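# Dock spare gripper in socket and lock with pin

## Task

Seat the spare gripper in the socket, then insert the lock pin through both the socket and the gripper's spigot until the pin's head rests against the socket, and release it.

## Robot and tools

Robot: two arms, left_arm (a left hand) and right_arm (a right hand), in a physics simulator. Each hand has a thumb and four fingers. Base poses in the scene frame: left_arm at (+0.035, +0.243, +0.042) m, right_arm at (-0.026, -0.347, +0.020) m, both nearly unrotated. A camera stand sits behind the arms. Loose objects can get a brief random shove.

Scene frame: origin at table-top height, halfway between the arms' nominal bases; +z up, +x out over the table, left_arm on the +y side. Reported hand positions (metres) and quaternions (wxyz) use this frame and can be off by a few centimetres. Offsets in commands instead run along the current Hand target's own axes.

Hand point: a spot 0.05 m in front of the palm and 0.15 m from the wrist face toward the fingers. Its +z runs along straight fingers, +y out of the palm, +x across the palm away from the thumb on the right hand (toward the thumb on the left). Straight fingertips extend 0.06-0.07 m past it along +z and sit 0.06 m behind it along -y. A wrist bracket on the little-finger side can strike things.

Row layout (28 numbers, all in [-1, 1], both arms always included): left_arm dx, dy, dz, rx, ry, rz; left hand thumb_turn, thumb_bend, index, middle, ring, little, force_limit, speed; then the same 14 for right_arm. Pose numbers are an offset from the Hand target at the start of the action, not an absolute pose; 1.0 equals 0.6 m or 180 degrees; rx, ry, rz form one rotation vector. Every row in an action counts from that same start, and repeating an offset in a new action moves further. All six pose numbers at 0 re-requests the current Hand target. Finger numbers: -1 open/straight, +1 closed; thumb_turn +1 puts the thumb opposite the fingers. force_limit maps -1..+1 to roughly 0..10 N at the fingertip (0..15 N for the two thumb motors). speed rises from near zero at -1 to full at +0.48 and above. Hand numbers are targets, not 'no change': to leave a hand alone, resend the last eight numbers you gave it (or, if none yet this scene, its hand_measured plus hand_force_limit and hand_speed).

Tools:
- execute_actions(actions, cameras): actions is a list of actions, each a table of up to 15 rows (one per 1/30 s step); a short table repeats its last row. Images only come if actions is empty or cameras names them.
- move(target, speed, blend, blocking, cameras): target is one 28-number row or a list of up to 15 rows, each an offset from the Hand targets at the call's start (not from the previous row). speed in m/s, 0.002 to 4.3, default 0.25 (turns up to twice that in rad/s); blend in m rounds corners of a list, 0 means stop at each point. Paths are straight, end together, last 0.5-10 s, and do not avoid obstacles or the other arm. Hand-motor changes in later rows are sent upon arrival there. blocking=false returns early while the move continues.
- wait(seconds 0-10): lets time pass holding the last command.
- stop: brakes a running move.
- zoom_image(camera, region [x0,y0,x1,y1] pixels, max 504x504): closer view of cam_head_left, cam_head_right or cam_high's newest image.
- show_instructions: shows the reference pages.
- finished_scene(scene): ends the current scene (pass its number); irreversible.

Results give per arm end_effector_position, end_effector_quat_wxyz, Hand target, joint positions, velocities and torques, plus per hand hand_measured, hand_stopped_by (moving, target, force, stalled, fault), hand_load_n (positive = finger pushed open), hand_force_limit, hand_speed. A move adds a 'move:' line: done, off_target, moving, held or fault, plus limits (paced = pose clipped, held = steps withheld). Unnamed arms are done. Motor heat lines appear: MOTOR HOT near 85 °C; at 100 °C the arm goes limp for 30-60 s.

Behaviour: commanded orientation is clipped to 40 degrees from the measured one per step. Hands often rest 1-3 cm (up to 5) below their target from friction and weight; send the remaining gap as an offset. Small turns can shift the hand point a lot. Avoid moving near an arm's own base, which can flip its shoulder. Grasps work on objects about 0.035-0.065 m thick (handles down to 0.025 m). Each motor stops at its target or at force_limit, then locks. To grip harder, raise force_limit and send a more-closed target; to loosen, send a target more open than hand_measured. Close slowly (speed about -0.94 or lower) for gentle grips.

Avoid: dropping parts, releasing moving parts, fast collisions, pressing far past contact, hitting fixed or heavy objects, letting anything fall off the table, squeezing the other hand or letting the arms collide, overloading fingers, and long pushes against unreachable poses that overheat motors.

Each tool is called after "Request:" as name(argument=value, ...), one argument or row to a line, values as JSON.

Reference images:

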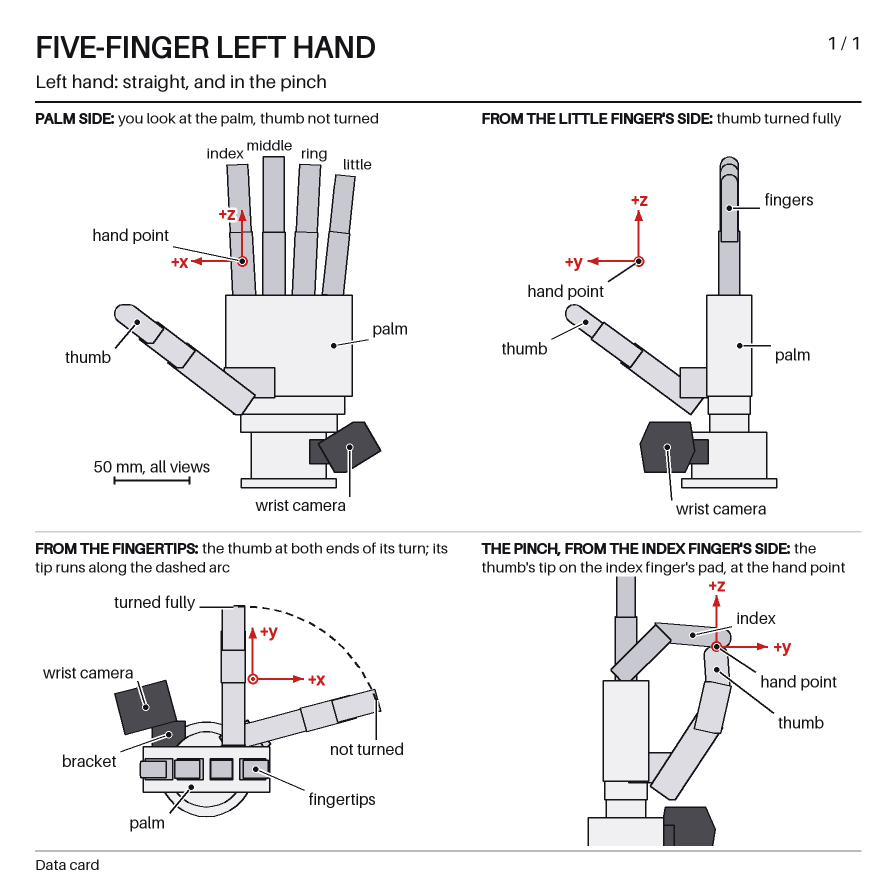

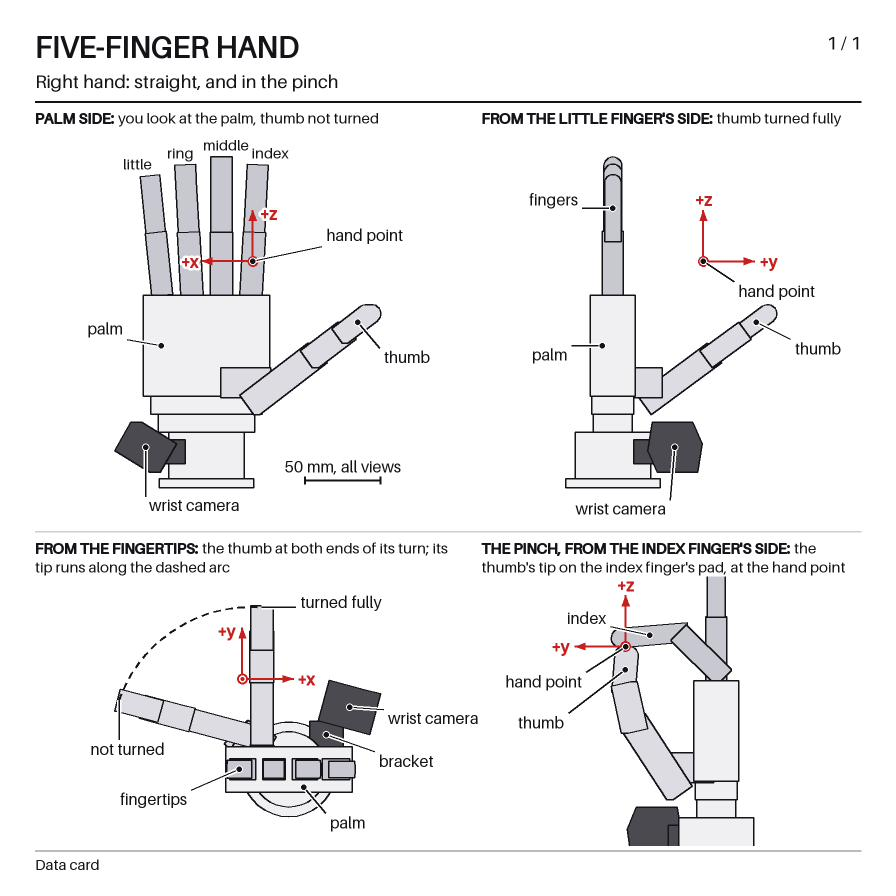

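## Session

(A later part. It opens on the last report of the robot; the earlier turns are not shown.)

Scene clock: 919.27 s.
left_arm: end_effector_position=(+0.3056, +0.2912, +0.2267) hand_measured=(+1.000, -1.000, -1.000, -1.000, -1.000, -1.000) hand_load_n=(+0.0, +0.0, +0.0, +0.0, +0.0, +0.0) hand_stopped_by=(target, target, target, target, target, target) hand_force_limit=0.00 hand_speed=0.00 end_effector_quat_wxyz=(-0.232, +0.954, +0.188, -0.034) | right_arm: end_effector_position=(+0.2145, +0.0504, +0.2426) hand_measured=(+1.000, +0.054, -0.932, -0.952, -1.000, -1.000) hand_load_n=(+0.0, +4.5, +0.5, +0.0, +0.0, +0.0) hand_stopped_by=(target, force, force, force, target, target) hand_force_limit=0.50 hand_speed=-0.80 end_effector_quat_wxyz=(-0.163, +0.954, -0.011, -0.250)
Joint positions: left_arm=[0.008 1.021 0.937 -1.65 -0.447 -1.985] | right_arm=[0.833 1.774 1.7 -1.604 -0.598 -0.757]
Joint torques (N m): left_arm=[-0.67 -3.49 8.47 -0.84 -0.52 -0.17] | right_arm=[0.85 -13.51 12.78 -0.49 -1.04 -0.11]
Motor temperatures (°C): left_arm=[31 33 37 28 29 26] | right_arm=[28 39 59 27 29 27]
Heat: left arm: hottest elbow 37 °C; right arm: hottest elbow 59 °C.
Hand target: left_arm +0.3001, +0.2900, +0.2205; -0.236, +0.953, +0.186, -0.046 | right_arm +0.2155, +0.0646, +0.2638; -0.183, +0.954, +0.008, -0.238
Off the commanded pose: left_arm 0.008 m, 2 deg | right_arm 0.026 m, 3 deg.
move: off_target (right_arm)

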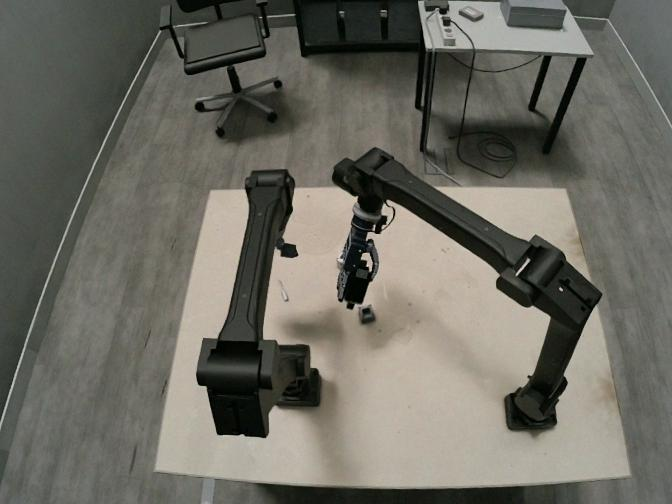

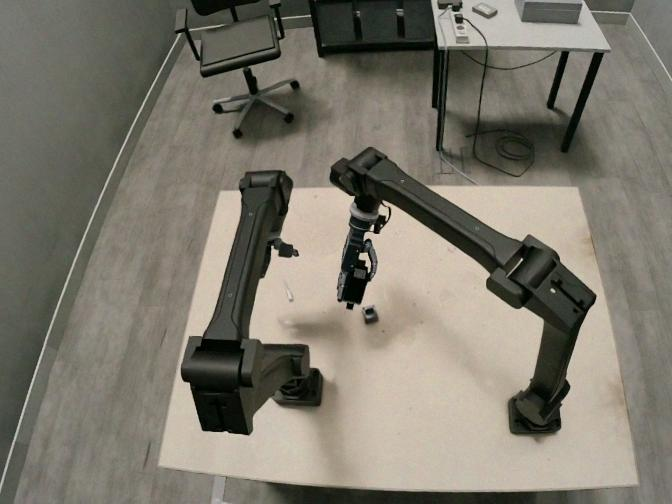

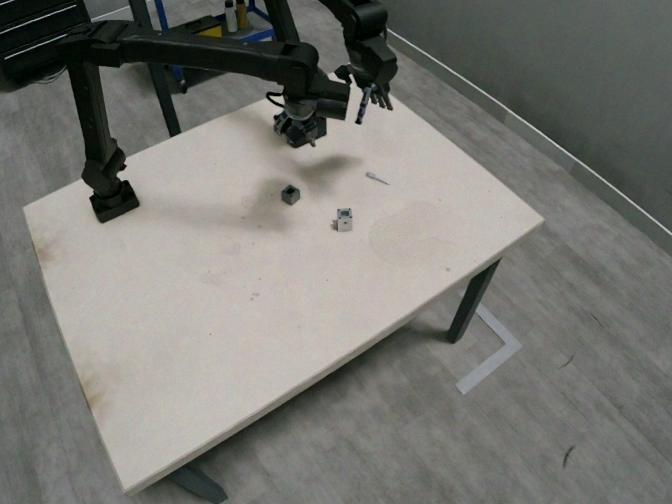

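Request:
move(
  target=[0,0,0,0,0,0,1,-1,-1,-1,-1,-1,0,0,0,0,0,-0.1206,0.3427,0.1382,1,0.65,0.02,0.02,-1,-1,0.5,-0.8],
  speed=0.2,
  cameras=["all"],
)

Request:
zoom_image(
  camera="cam_high",
  region=[250, 110, 320, 190],
)

Scene clock: 939.90 s.
left_arm: end_effector_position=(+0.3056, +0.2912, +0.2267) hand_measured=(+1.000, -1.000, -1.000, -1.000, -1.000, -1.000) hand_load_n=(+0.0, +0.0, +0.0, +0.0, +0.0, +0.0) hand_stopped_by=(target, target, target, target, target, target) hand_force_limit=0.00 hand_speed=0.00 end_effector_quat_wxyz=(-0.232, +0.954, +0.188, -0.034) | right_arm: end_effector_position=(+0.2203, +0.0526, +0.2382) hand_measured=(+1.000, +0.054, -0.932, -0.952, -1.000, -1.000) hand_load_n=(+0.5, +4.5, +0.5, +0.0, +0.0, +0.0) hand_stopped_by=(target, force, force, force, target, target) hand_force_limit=0.50 hand_speed=-0.80 end_effector_quat_wxyz=(-0.028, +0.993, -0.116, +0.000)
Joint positions: left_arm=[0.008 1.021 0.937 -1.65 -0.447 -1.985] | right_arm=[1 1.708 1.689 -1.503 -0.025 -0.347]
Joint torques (N m): left_arm=[-0.67 -3.49 8.46 -0.85 -0.51 -0.18] | right_arm=[-1.08 -12.75 9.16 0.27 -0.24 -0.13]
Motor temperatures (°C): left_arm=[31 33 37 28 29 26] | right_arm=[28 40 60 27 29 27]
Heat: left arm: hottest elbow 37 °C; right arm: hottest elbow 60 °C.
Hand target: left_arm +0.3001, +0.2900, +0.2205; -0.236, +0.953, +0.186, -0.046 | right_arm +0.2235, +0.0540, +0.2418; -0.034, +0.993, -0.114, +0.000 (not the last commanded pose)
Off the commanded pose: left_arm 0.008 m, 2 deg | right_arm 0.029 m, 34 deg.
move: held (right_arm; a check stopped the path); limits=held
pose unreachable (right arm): on one or more control steps of this call, first in action 0 (counted from 0), this arm could not follow its commanded pose, so it was not sent that pose on those steps. It may still have moved: this result reports where it is.
cause: moving toward the commanded pose would bring a part of the arm too close to another arm (a part of this arm just beyond joint 4 (wrist pitch) and a part of the left arm just beyond its joint 4 (wrist pitch), at the place that arm is still heading or pushing toward).

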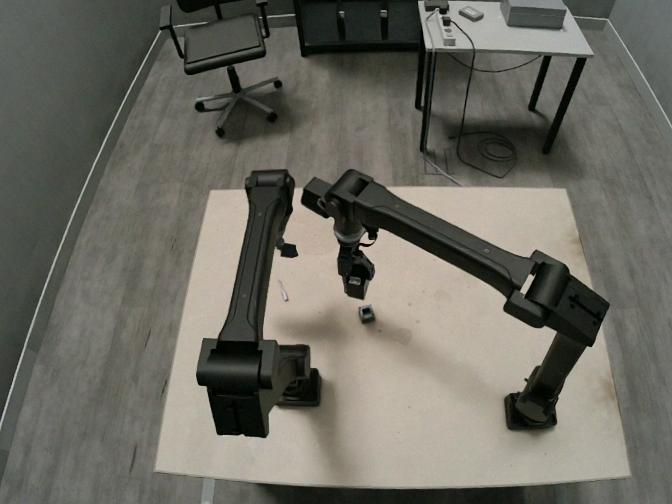

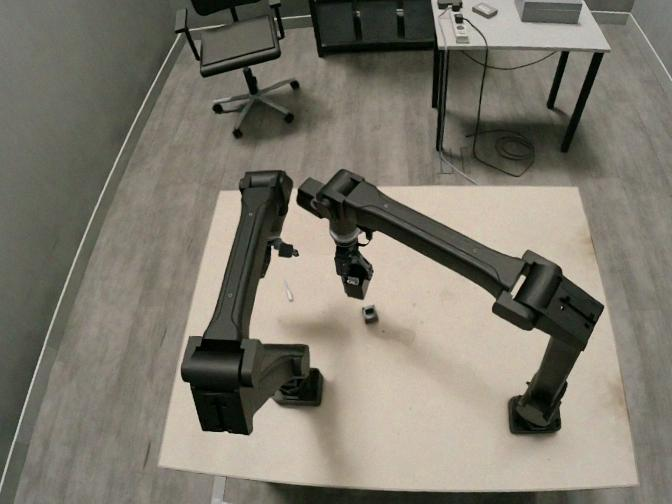

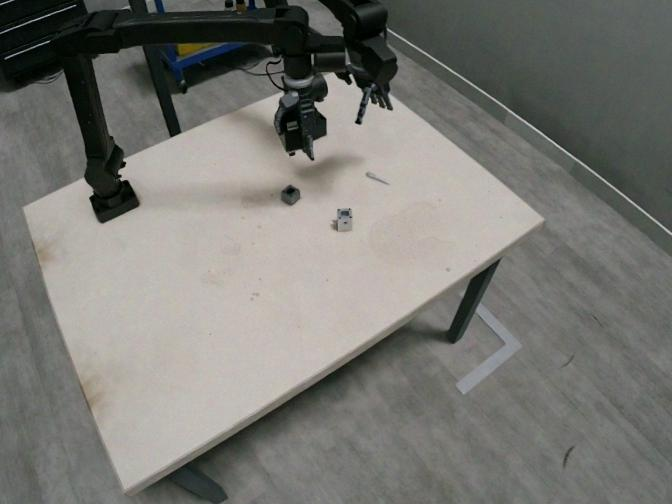

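Scaled by 6.300 from the camera's 672x504 image, which has a finer 960x720 frame.

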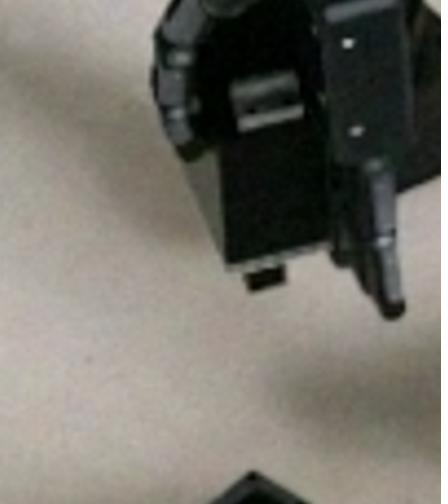

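Request:
zoom_image(
  camera="cam_high",
  region=[278, 145, 302, 160],
)

Scaled by 21.000 from the camera's 672x504 image, which has a finer 960x720 frame.

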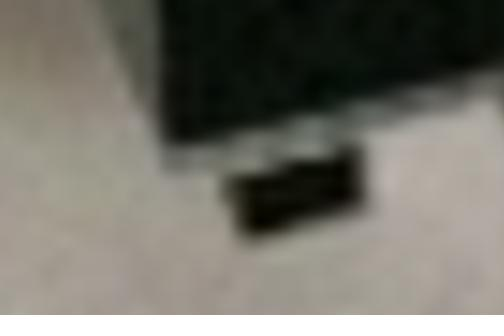

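Request:
move(
  target=[0.013,-0.13,0.012,0,0,0,1,-1,-1,-1,-1,-1,0,0,-0.041,-0.004,-0.0462,-0.0365,-0.3893,0.3323,1,0.65,0.02,0.02,-1,-1,0.5,-0.8],
  speed=0.2,
  cameras=["all"],
)

Request:
zoom_image(
  camera="cam_head_left",
  region=[320, 230, 400, 320],
)

Scene clock: 978.70 s.
left_arm: end_effector_position=(+0.2704, +0.3553, +0.2345) hand_measured=(+1.000, -1.000, -1.000, -1.000, -1.000, -1.000) hand_load_n=(+0.0, +0.0, +0.0, +0.0, +0.0, +0.0) hand_stopped_by=(target, target, target, target, target, target) hand_force_limit=0.00 hand_speed=0.00 end_effector_quat_wxyz=(-0.234, +0.953, +0.180, -0.072) | right_arm: end_effector_position=(+0.1926, +0.0627, +0.2530) hand_measured=(+1.000, +0.054, -0.932, -0.952, -1.000, -1.000) hand_load_n=(-0.5, +4.5, +0.5, -0.5, +0.0, +0.0) hand_stopped_by=(target, force, force, force, target, target) hand_force_limit=0.50 hand_speed=-0.80 end_effector_quat_wxyz=(-0.014, +0.639, -0.522, -0.565)
Joint positions: left_arm=[0.289 0.979 0.937 -1.631 -0.484 -1.676] | right_arm=[0.662 1.829 1.374 -1.606 -1.148 0.131]
Joint torques (N m): left_arm=[0.26 -4.66 12.46 0.25 -0.51 0.01] | right_arm=[-2.32 -14.68 7.23 -0.36 -1.48 0.16]
Motor temperatures (°C): left_arm=[31 33 37 28 29 26] | right_arm=[28 41 56 27 29 27]
Heat: left arm: hottest elbow 37 °C; right arm: hottest elbow 56 °C.
Hand target: left_arm +0.2801, +0.3599, +0.2506; -0.236, +0.953, +0.186, -0.046 | right_arm +0.1998, +0.0601, +0.2698; -0.035, +0.636, -0.524, -0.565
Off the commanded pose: left_arm 0.019 m, 3 deg | right_arm 0.018 m, 2 deg.
move: off_target (left_arm, right_arm)

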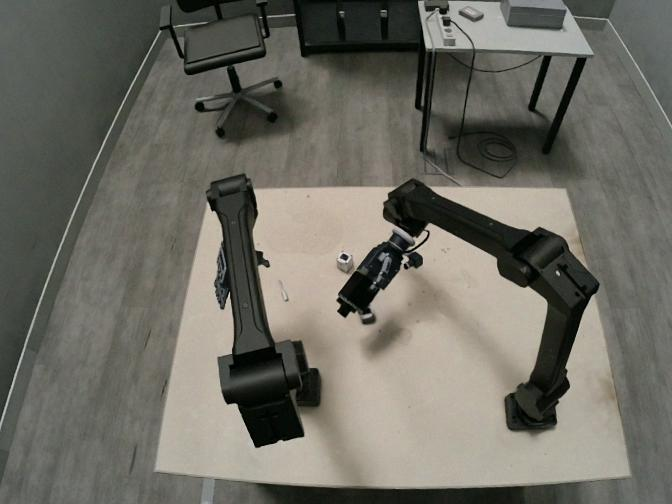

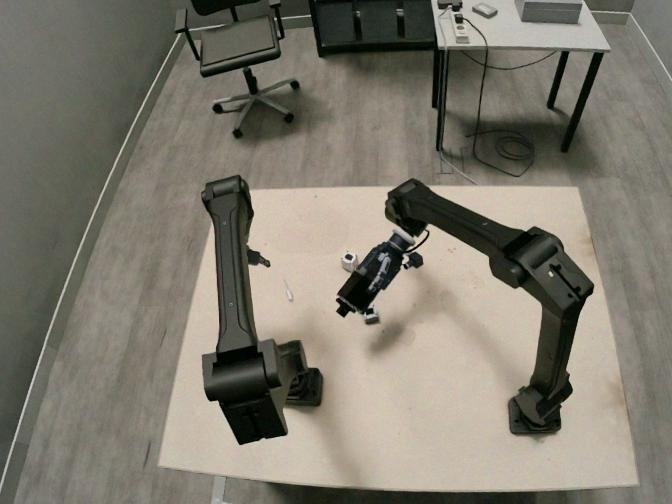

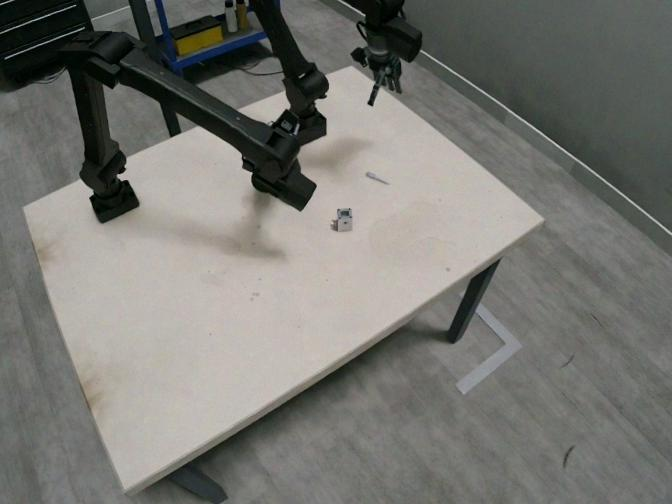

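Scaled by 5.600 from the camera's 672x504 image, which has a finer 960x720 frame.

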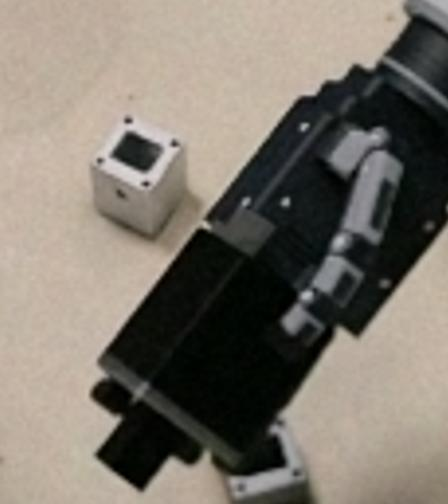

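Request:
zoom_image(
  camera="cam_head_left",
  region=[334, 294, 360, 320],
)

Request:
zoom_image(
  camera="cam_head_right",
  region=[334, 294, 360, 320],
)

Scaled by 19.385 from the camera's 672x504 image, which has a finer 960x720 frame.

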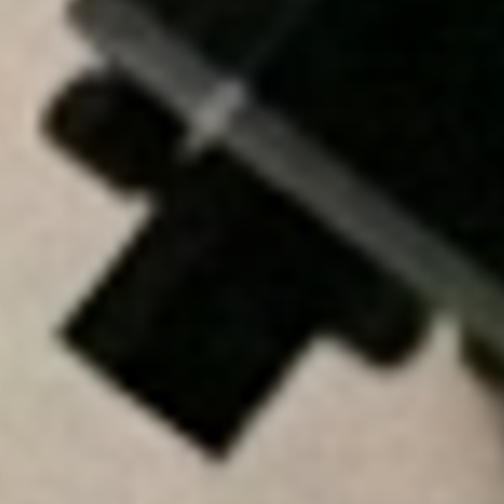

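Scaled by 19.385 from the camera's 672x504 image, which has a finer 960x720 frame.

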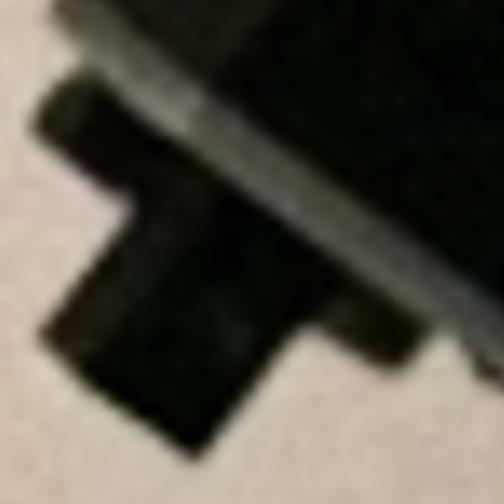

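Request:
move(
  target=[0,0,0,0,0,0,1,-1,-1,-1,-1,-1,0,0,0,0,0,0.0764,-0.0465,-0.2846,1,0.65,0.02,0.02,-1,-1,0.5,-0.8],
  speed=0.2,
  cameras=["all"],
)

Request:
zoom_image(
  camera="cam_head_left",
  region=[320, 260, 380, 330],
)

Request:
zoom_image(
  camera="cam_head_right",
  region=[320, 260, 380, 330],
)

Scene clock: 1003.57 s.
left_arm: end_effector_position=(+0.2704, +0.3553, +0.2345) hand_measured=(+1.000, -1.000, -1.000, -1.000, -1.000, -1.000) hand_load_n=(+0.0, +0.0, +0.0, +0.0, +0.0, +0.0) hand_stopped_by=(target, target, target, target, target, target) hand_force_limit=0.00 hand_speed=0.00 end_effector_quat_wxyz=(-0.234, +0.953, +0.180, -0.072) | right_arm: end_effector_position=(+0.1928, +0.0638, +0.2501) hand_measured=(+1.000, +0.054, -0.932, -0.952, -1.000, -1.000) hand_load_n=(-1.0, +4.5, +0.5, +0.0, +0.0, +0.0) hand_stopped_by=(target, force, force, force, target, target) hand_force_limit=0.50 hand_speed=-0.80 end_effector_quat_wxyz=(-0.363, +0.754, -0.263, -0.481)
Joint positions: left_arm=[0.289 0.979 0.937 -1.631 -0.484 -1.676] | right_arm=[0.662 1.635 1.206 -0.919 -1.285 -0.079]
Joint torques (N m): left_arm=[0.26 -4.6 12.45 0.25 -0.5 0.02] | right_arm=[-2.26 -13.74 8.47 0.92 -1.69 0.13]
Heat: left arm: hottest elbow 39 °C; right arm: hottest elbow 52 °C.
Hand target: left_arm +0.2802, +0.3599, +0.2506; -0.236, +0.953, +0.186, -0.046 | right_arm +0.1998, +0.0601, +0.2700; -0.385, +0.750, -0.257, -0.473
Off the commanded pose: left_arm 0.019 m, 3 deg | right_arm 0.021 m, 3 deg.
move: off_target (left_arm, right_arm)

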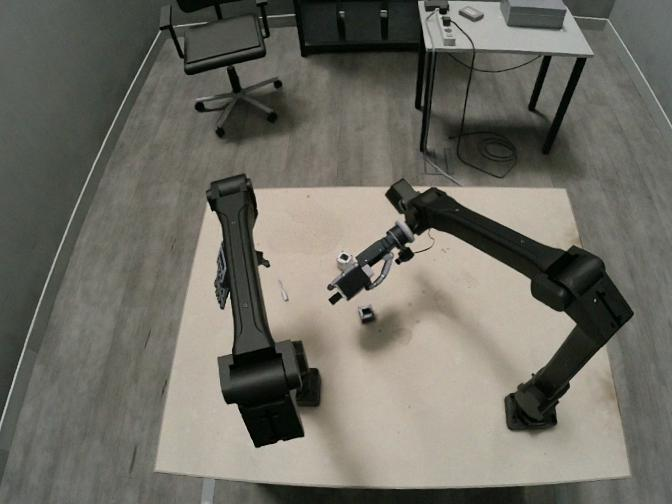

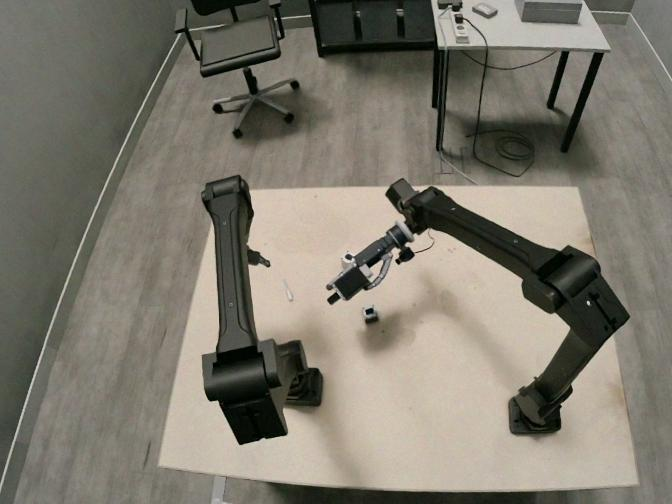

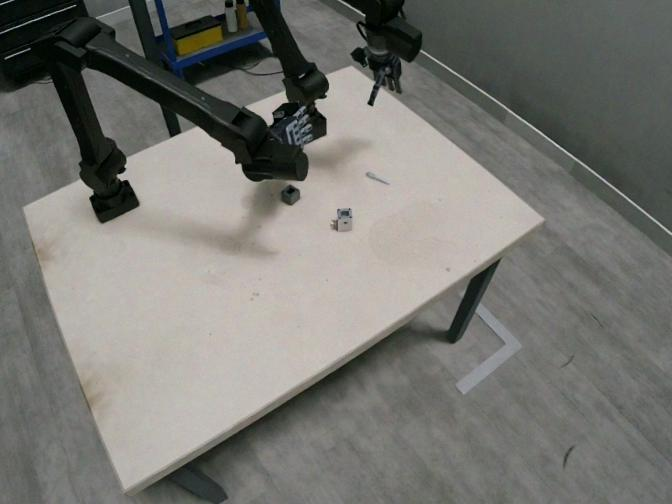

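Scaled by 7.200 from the camera's 672x504 image, which has a finer 960x720 frame.

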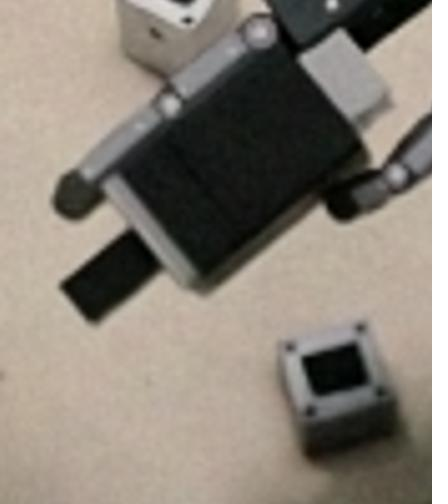

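Scaled by 7.200 from the camera's 672x504 image, which has a finer 960x720 frame.

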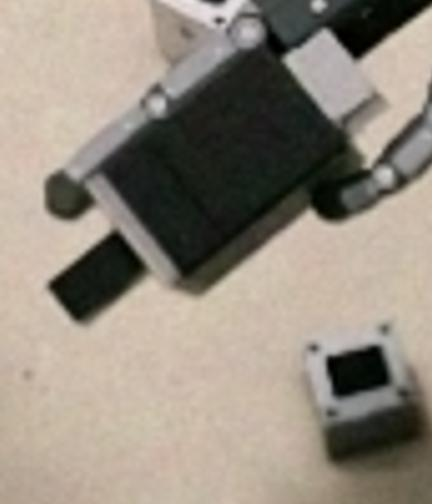

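Request:
zoom_image(
  camera="cam_head_left",
  region=[322, 286, 346, 310],
)

Request:
zoom_image(
  camera="cam_head_right",
  region=[322, 286, 346, 310],
)

Scaled by 21.000 from the camera's 672x504 image, which has a finer 960x720 frame.

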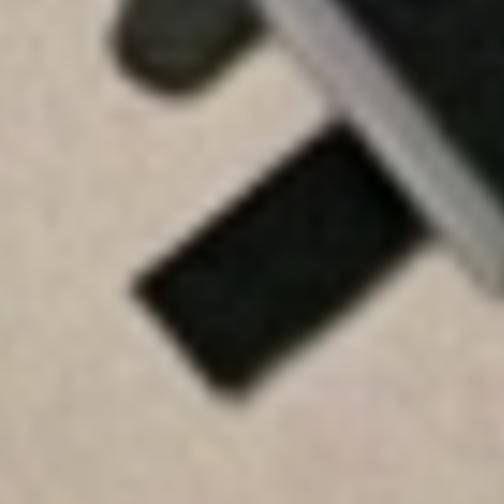

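Scaled by 21.000 from the camera's 672x504 image, which has a finer 960x720 frame.

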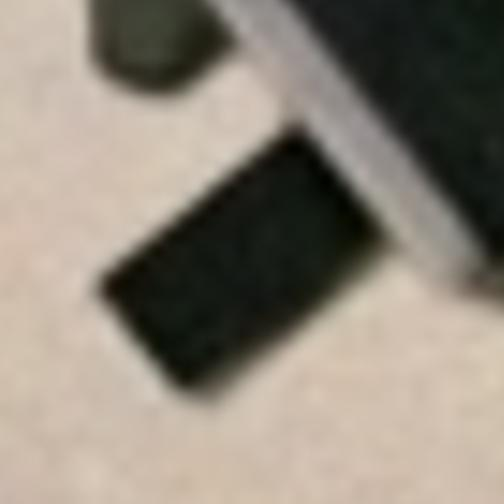

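Request:
move(
  target=[
    [0,0,0,0,0,0,1,-1,-1,-1,-1,-1,0,0,0.0413,-0.096,-0.0867,0.1587,0.4212,0.383,1,0.65,0.02,0.02,-1,-1,0.5,-0.8],
    [0,0,0,0,0,0,1,-1,-1,-1,-1,-1,0,0,0.2243,-0.2675,0.0098,0.1587,0.4212,0.383,1,0.65,0.02,0.02,-1,-1,0.5,-0.8],
  ],
  speed=0.2,
  blend=0.03,
  cameras=["all"],
)

Request:
zoom_image(
  camera="cam_head_left",
  region=[300, 190, 400, 290],
)

Request:
zoom_image(
  camera="cam_high",
  region=[290, 130, 390, 240],
)

Scene clock: 1056.43 s.
left_arm: end_effector_position=(+0.2704, +0.3553, +0.2345) hand_measured=(+1.000, -1.000, -1.000, -1.000, -1.000, -1.000) hand_load_n=(+0.0, +0.0, +0.0, +0.0, +0.0, +0.0) hand_stopped_by=(target, target, target, target, target, target) hand_force_limit=0.00 hand_speed=0.00 end_effector_quat_wxyz=(-0.234, +0.953, +0.180, -0.072) | right_arm: end_effector_position=(+0.3698, +0.1357, +0.1744) hand_measured=(+1.000, +0.054, -0.932, -0.952, -1.000, -1.000) hand_load_n=(+0.0, +4.5, +0.5, +0.0, +0.0, +0.0) hand_stopped_by=(target, force, force, force, target, target) hand_force_limit=0.50 hand_speed=-0.80 end_effector_quat_wxyz=(-0.027, -0.501, +0.865, -0.005)
Joint positions: left_arm=[0.289 0.979 0.937 -1.631 -0.484 -1.676] | right_arm=[0.786 1.999 1.935 -1.563 -0.004 1.298]
Joint torques (N m): left_arm=[0.32 -4.6 12.48 0.27 -0.51 0.02] | right_arm=[0.91 -15.74 13.03 -0.2 0.06 0.09]
Motor temperatures (°C): left_arm=[31 33 42 28 29 26] | right_arm=[28 39 51 27 34 27]
Heat: left arm: hottest elbow 42 °C; right arm: hottest elbow 51 °C.
Hand target: left_arm +0.2802, +0.3599, +0.2506; -0.236, +0.953, +0.186, -0.046 | right_arm +0.3736, +0.1540, +0.2000; +0.000, -0.503, +0.864, +0.000
Off the commanded pose: left_arm 0.019 m, 3 deg | right_arm 0.032 m, 3 deg.
move: off_target (left_arm, right_arm)

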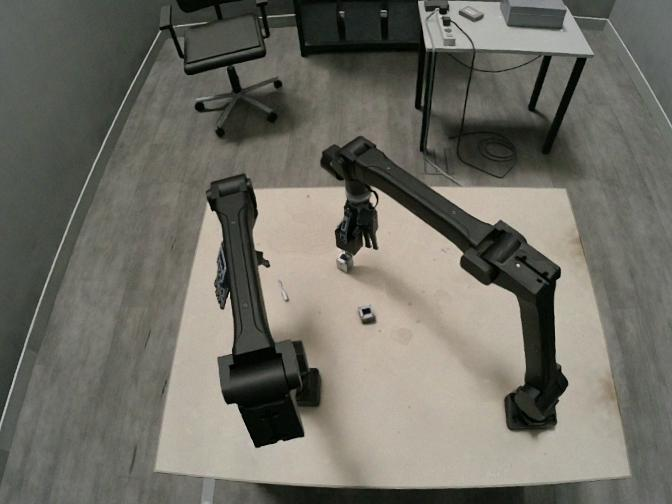

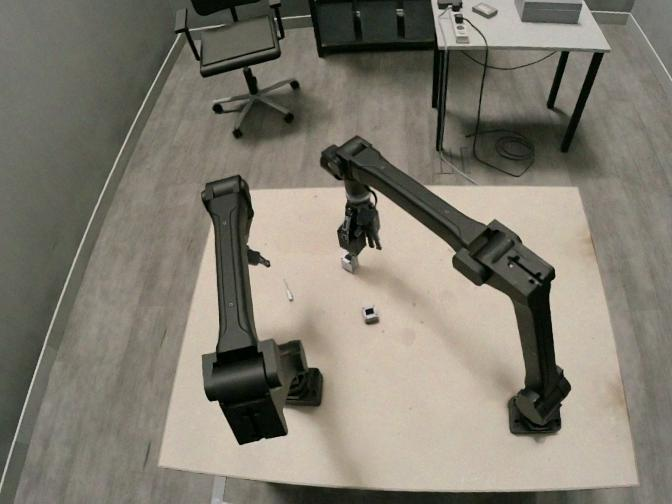

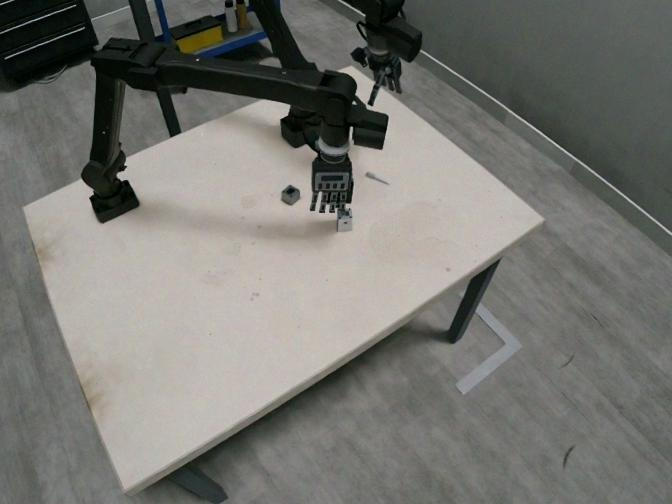

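Scaled by 5.040 from the camera's 672x504 image, which has a finer 960x720 frame.

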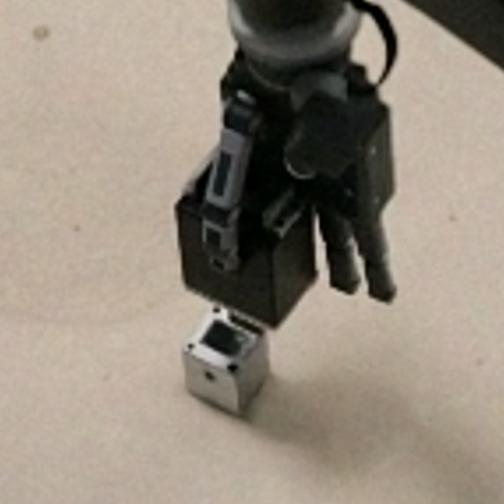

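Scaled by 4.582 from the camera's 672x504 image, which has a finer 960x720 frame.

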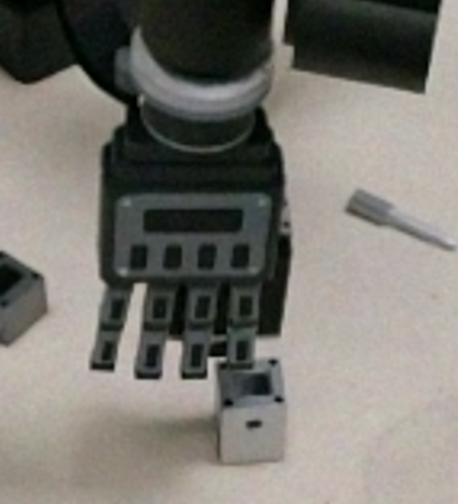

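Request:
zoom_image(
  camera="cam_head_left",
  region=[330, 235, 370, 275],
)

Request:
zoom_image(
  camera="cam_head_right",
  region=[330, 235, 370, 275],
)

Request:
zoom_image(
  camera="cam_high",
  region=[310, 190, 360, 235],
)

Scaled by 12.600 from the camera's 672x504 image, which has a finer 960x720 frame.

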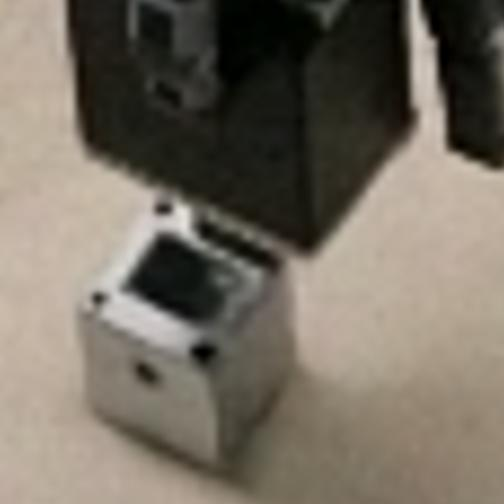

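Scaled by 12.600 from the camera's 672x504 image, which has a finer 960x720 frame.

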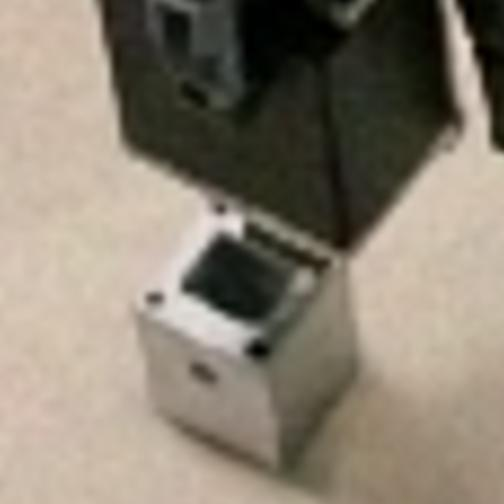

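Scaled by 10.080 from the camera's 672x504 image, which has a finer 960x720 frame.

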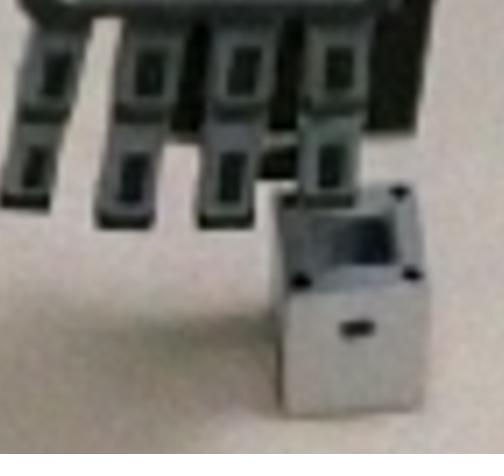

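Request:
move(
  target=[0,0,0,0,0,0,1,-1,-1,-1,-1,-1,0,0,-0.026,0.0081,0,0.006,-0.0166,0,1,0.65,0.02,0.02,-1,-1,0.5,-0.8],
  speed=0.08,
  cameras=["cam_head_left", "cam_high"],
)

Request:
zoom_image(
  camera="cam_head_left",
  region=[330, 235, 370, 275],
)

Request:
zoom_image(
  camera="cam_high",
  region=[310, 190, 360, 235],
)

Scene clock: 1090.07 s.
left_arm: end_effector_position=(+0.2704, +0.3553, +0.2345) hand_measured=(+1.000, -1.000, -1.000, -1.000, -1.000, -1.000) hand_load_n=(+0.0, +0.0, +0.0, +0.0, +0.0, +0.0) hand_stopped_by=(target, target, target, target, target, target) hand_force_limit=0.00 hand_speed=0.00 end_effector_quat_wxyz=(-0.234, +0.953, +0.180, -0.072) | right_arm: end_effector_position=(+0.3703, +0.1497, +0.1742) hand_measured=(+1.000, +0.054, -0.932, -0.952, -1.000, -1.000) hand_load_n=(+0.0, +4.5, +1.0, +0.0, +0.0, +0.0) hand_stopped_by=(target, force, force, force, target, target) hand_force_limit=0.50 hand_speed=-0.80 end_effector_quat_wxyz=(-0.008, -0.502, +0.865, -0.003)
Joint positions: left_arm=[0.289 0.979 0.937 -1.631 -0.484 -1.676] | right_arm=[0.803 1.999 1.935 -1.524 0.001 1.312]
Joint torques (N m): left_arm=[0.26 -4.6 12.48 0.27 -0.5 0.02] | right_arm=[0.85 -16.38 12.67 0.4 0.07 0.08]
Motor temperatures (°C): left_arm=[31 33 43 28 29 26] | right_arm=[28 41 57 27 31 27]
Heat: left arm: hottest elbow 43 °C; right arm: hottest elbow 57 °C.
Hand target: left_arm +0.2802, +0.3599, +0.2506; -0.236, +0.953, +0.186, -0.046 | right_arm +0.3771, +0.1699, +0.2000; +0.027, -0.503, +0.864, +0.005
Off the commanded pose: left_arm 0.019 m, 3 deg | right_arm 0.033 m, 4 deg.
move: off_target (left_arm, right_arm)
Images, in order (width x height): cam_head_left 672x504, cam_high 672x504.

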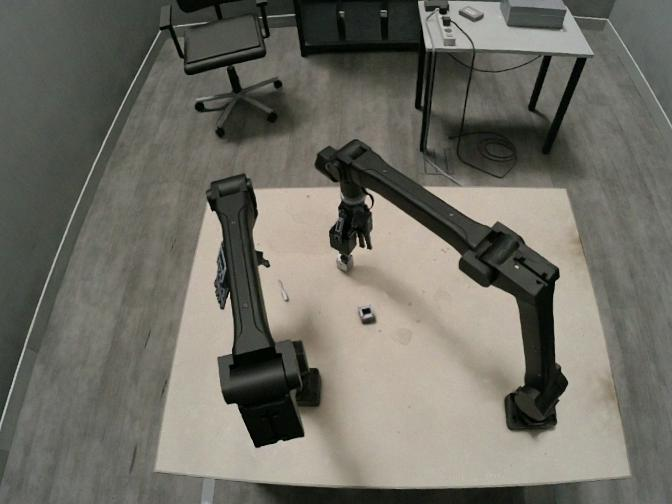

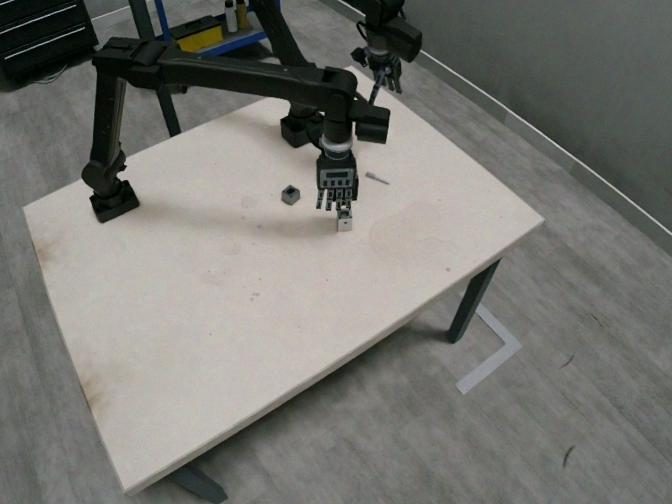

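Scaled by 12.600 from the camera's 672x504 image, which has a finer 960x720 frame.

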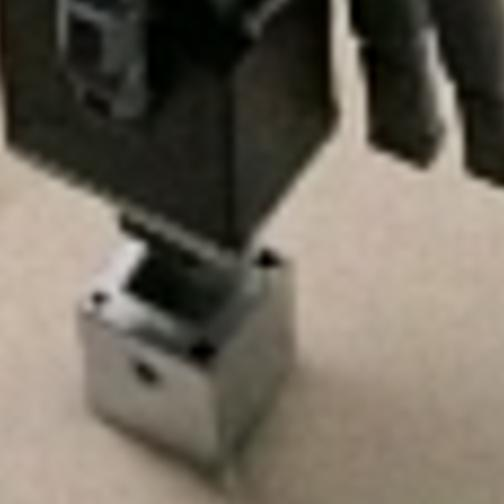

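Scaled by 10.080 from the camera's 672x504 image, which has a finer 960x720 frame.

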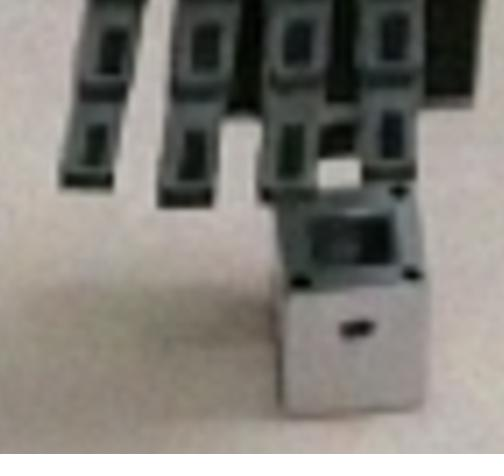

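Request:
move(
  target=[0,0,0,0,0,0,1,-1,-1,-1,-1,-1,0,0,0,0,0.05,0,0,0,1,0.65,0.02,0.02,-1,-1,0.5,-0.8],
  speed=0.06,
  cameras=["cam_head_left", "cam_high"],
)

Request:
zoom_image(
  camera="cam_head_left",
  region=[330, 235, 370, 275],
)

Request:
zoom_image(
  camera="cam_high",
  region=[310, 190, 360, 235],
)

Scene clock: 1114.87 s.
left_arm: end_effector_position=(+0.2704, +0.3553, +0.2345) hand_measured=(+1.000, -1.000, -1.000, -1.000, -1.000, -1.000) hand_load_n=(+0.0, +0.0, +0.0, +0.0, +0.0, +0.0) hand_stopped_by=(target, target, target, target, target, target) hand_force_limit=0.00 hand_speed=0.00 end_effector_quat_wxyz=(-0.234, +0.953, +0.180, -0.072) | right_arm: end_effector_position=(+0.3802, +0.1594, +0.1629) hand_measured=(+1.000, +0.054, -0.932, -0.952, -1.000, -1.000) hand_load_n=(+0.0, +4.5, +1.0, +0.0, +0.0, +0.0) hand_stopped_by=(target, force, force, force, target, target) hand_force_limit=0.50 hand_speed=-0.80 end_effector_quat_wxyz=(+0.013, -0.502, +0.865, +0.002)
Joint positions: left_arm=[0.289 0.979 0.937 -1.631 -0.484 -1.676] | right_arm=[0.803 2.008 1.918 -1.454 0.002 1.313]
Joint torques (N m): left_arm=[0.32 -4.54 12.46 0.25 -0.5 0.02] | right_arm=[0.67 -16.15 9.26 0.68 0.06 0.1]
Motor temperatures (°C): left_arm=[30 33 43 28 29 26] | right_arm=[28 42 59 27 30 27]
Heat: left arm: hottest elbow 43 °C; right arm: hottest elbow 59 °C.
Hand target: left_arm +0.2802, +0.3599, +0.2506; -0.236, +0.953, +0.186, -0.046 | right_arm +0.3783, +0.1710, +0.1700; +0.027, -0.503, +0.864, +0.005
Off the commanded pose: left_arm 0.019 m, 3 deg | right_arm 0.014 m, 2 deg.
move: off_target (left_arm, right_arm)
Images, in order (width x height): cam_head_left 672x504, cam_high 672x504.

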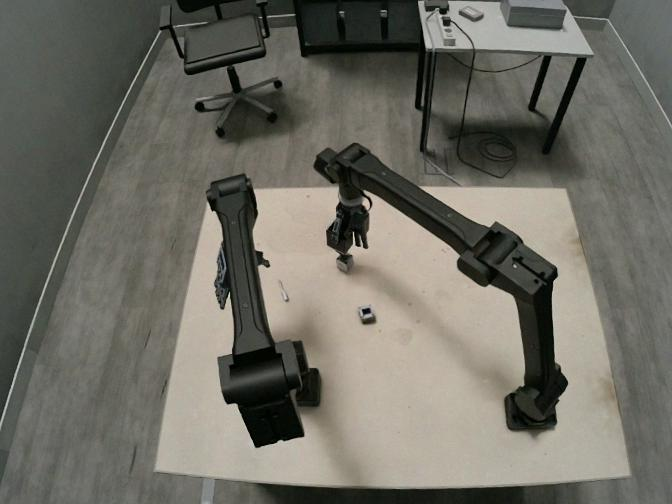

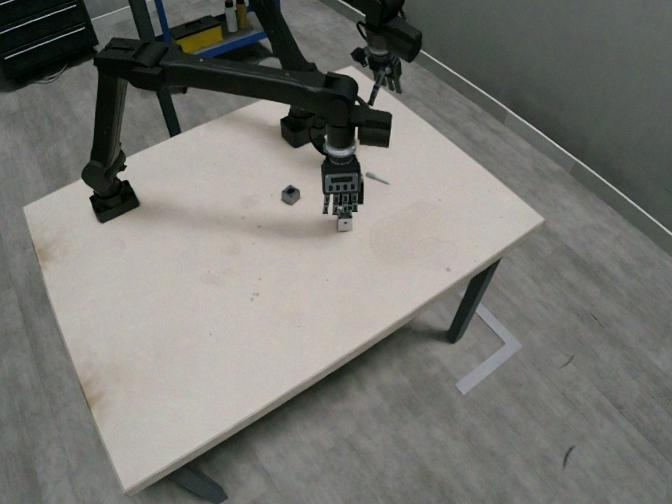

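Scaled by 12.600 from the camera's 672x504 image, which has a finer 960x720 frame.

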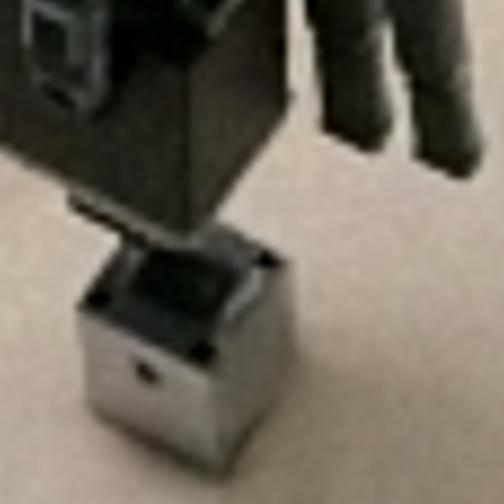

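Scaled by 10.080 from the camera's 672x504 image, which has a finer 960x720 frame.

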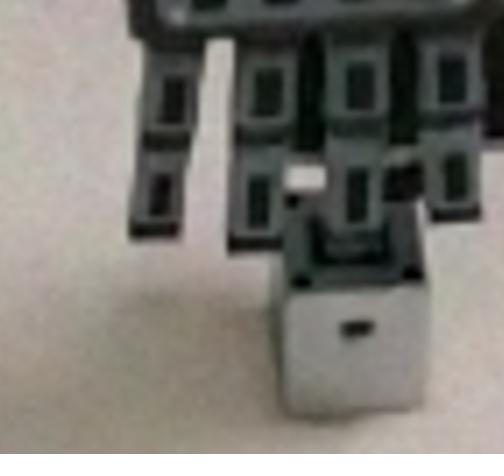

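Request:
zoom_image(
  camera="cam_head_left",
  region=[332, 245, 356, 265],
)

Request:
zoom_image(
  camera="cam_high",
  region=[332, 200, 360, 225],
)

Scaled by 21.000 from the camera's 672x504 image, which has a finer 960x720 frame.

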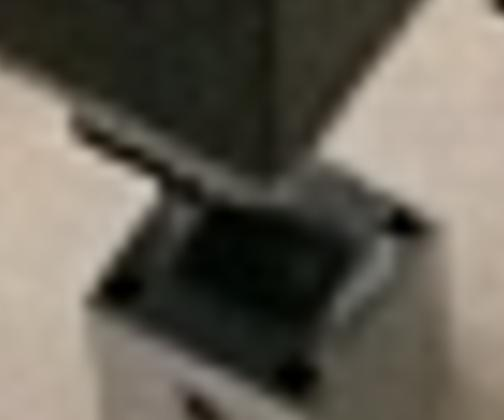

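Scaled by 18.000 from the camera's 672x504 image, which has a finer 960x720 frame.

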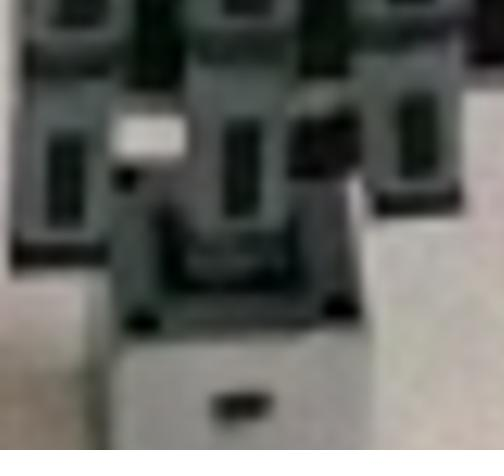

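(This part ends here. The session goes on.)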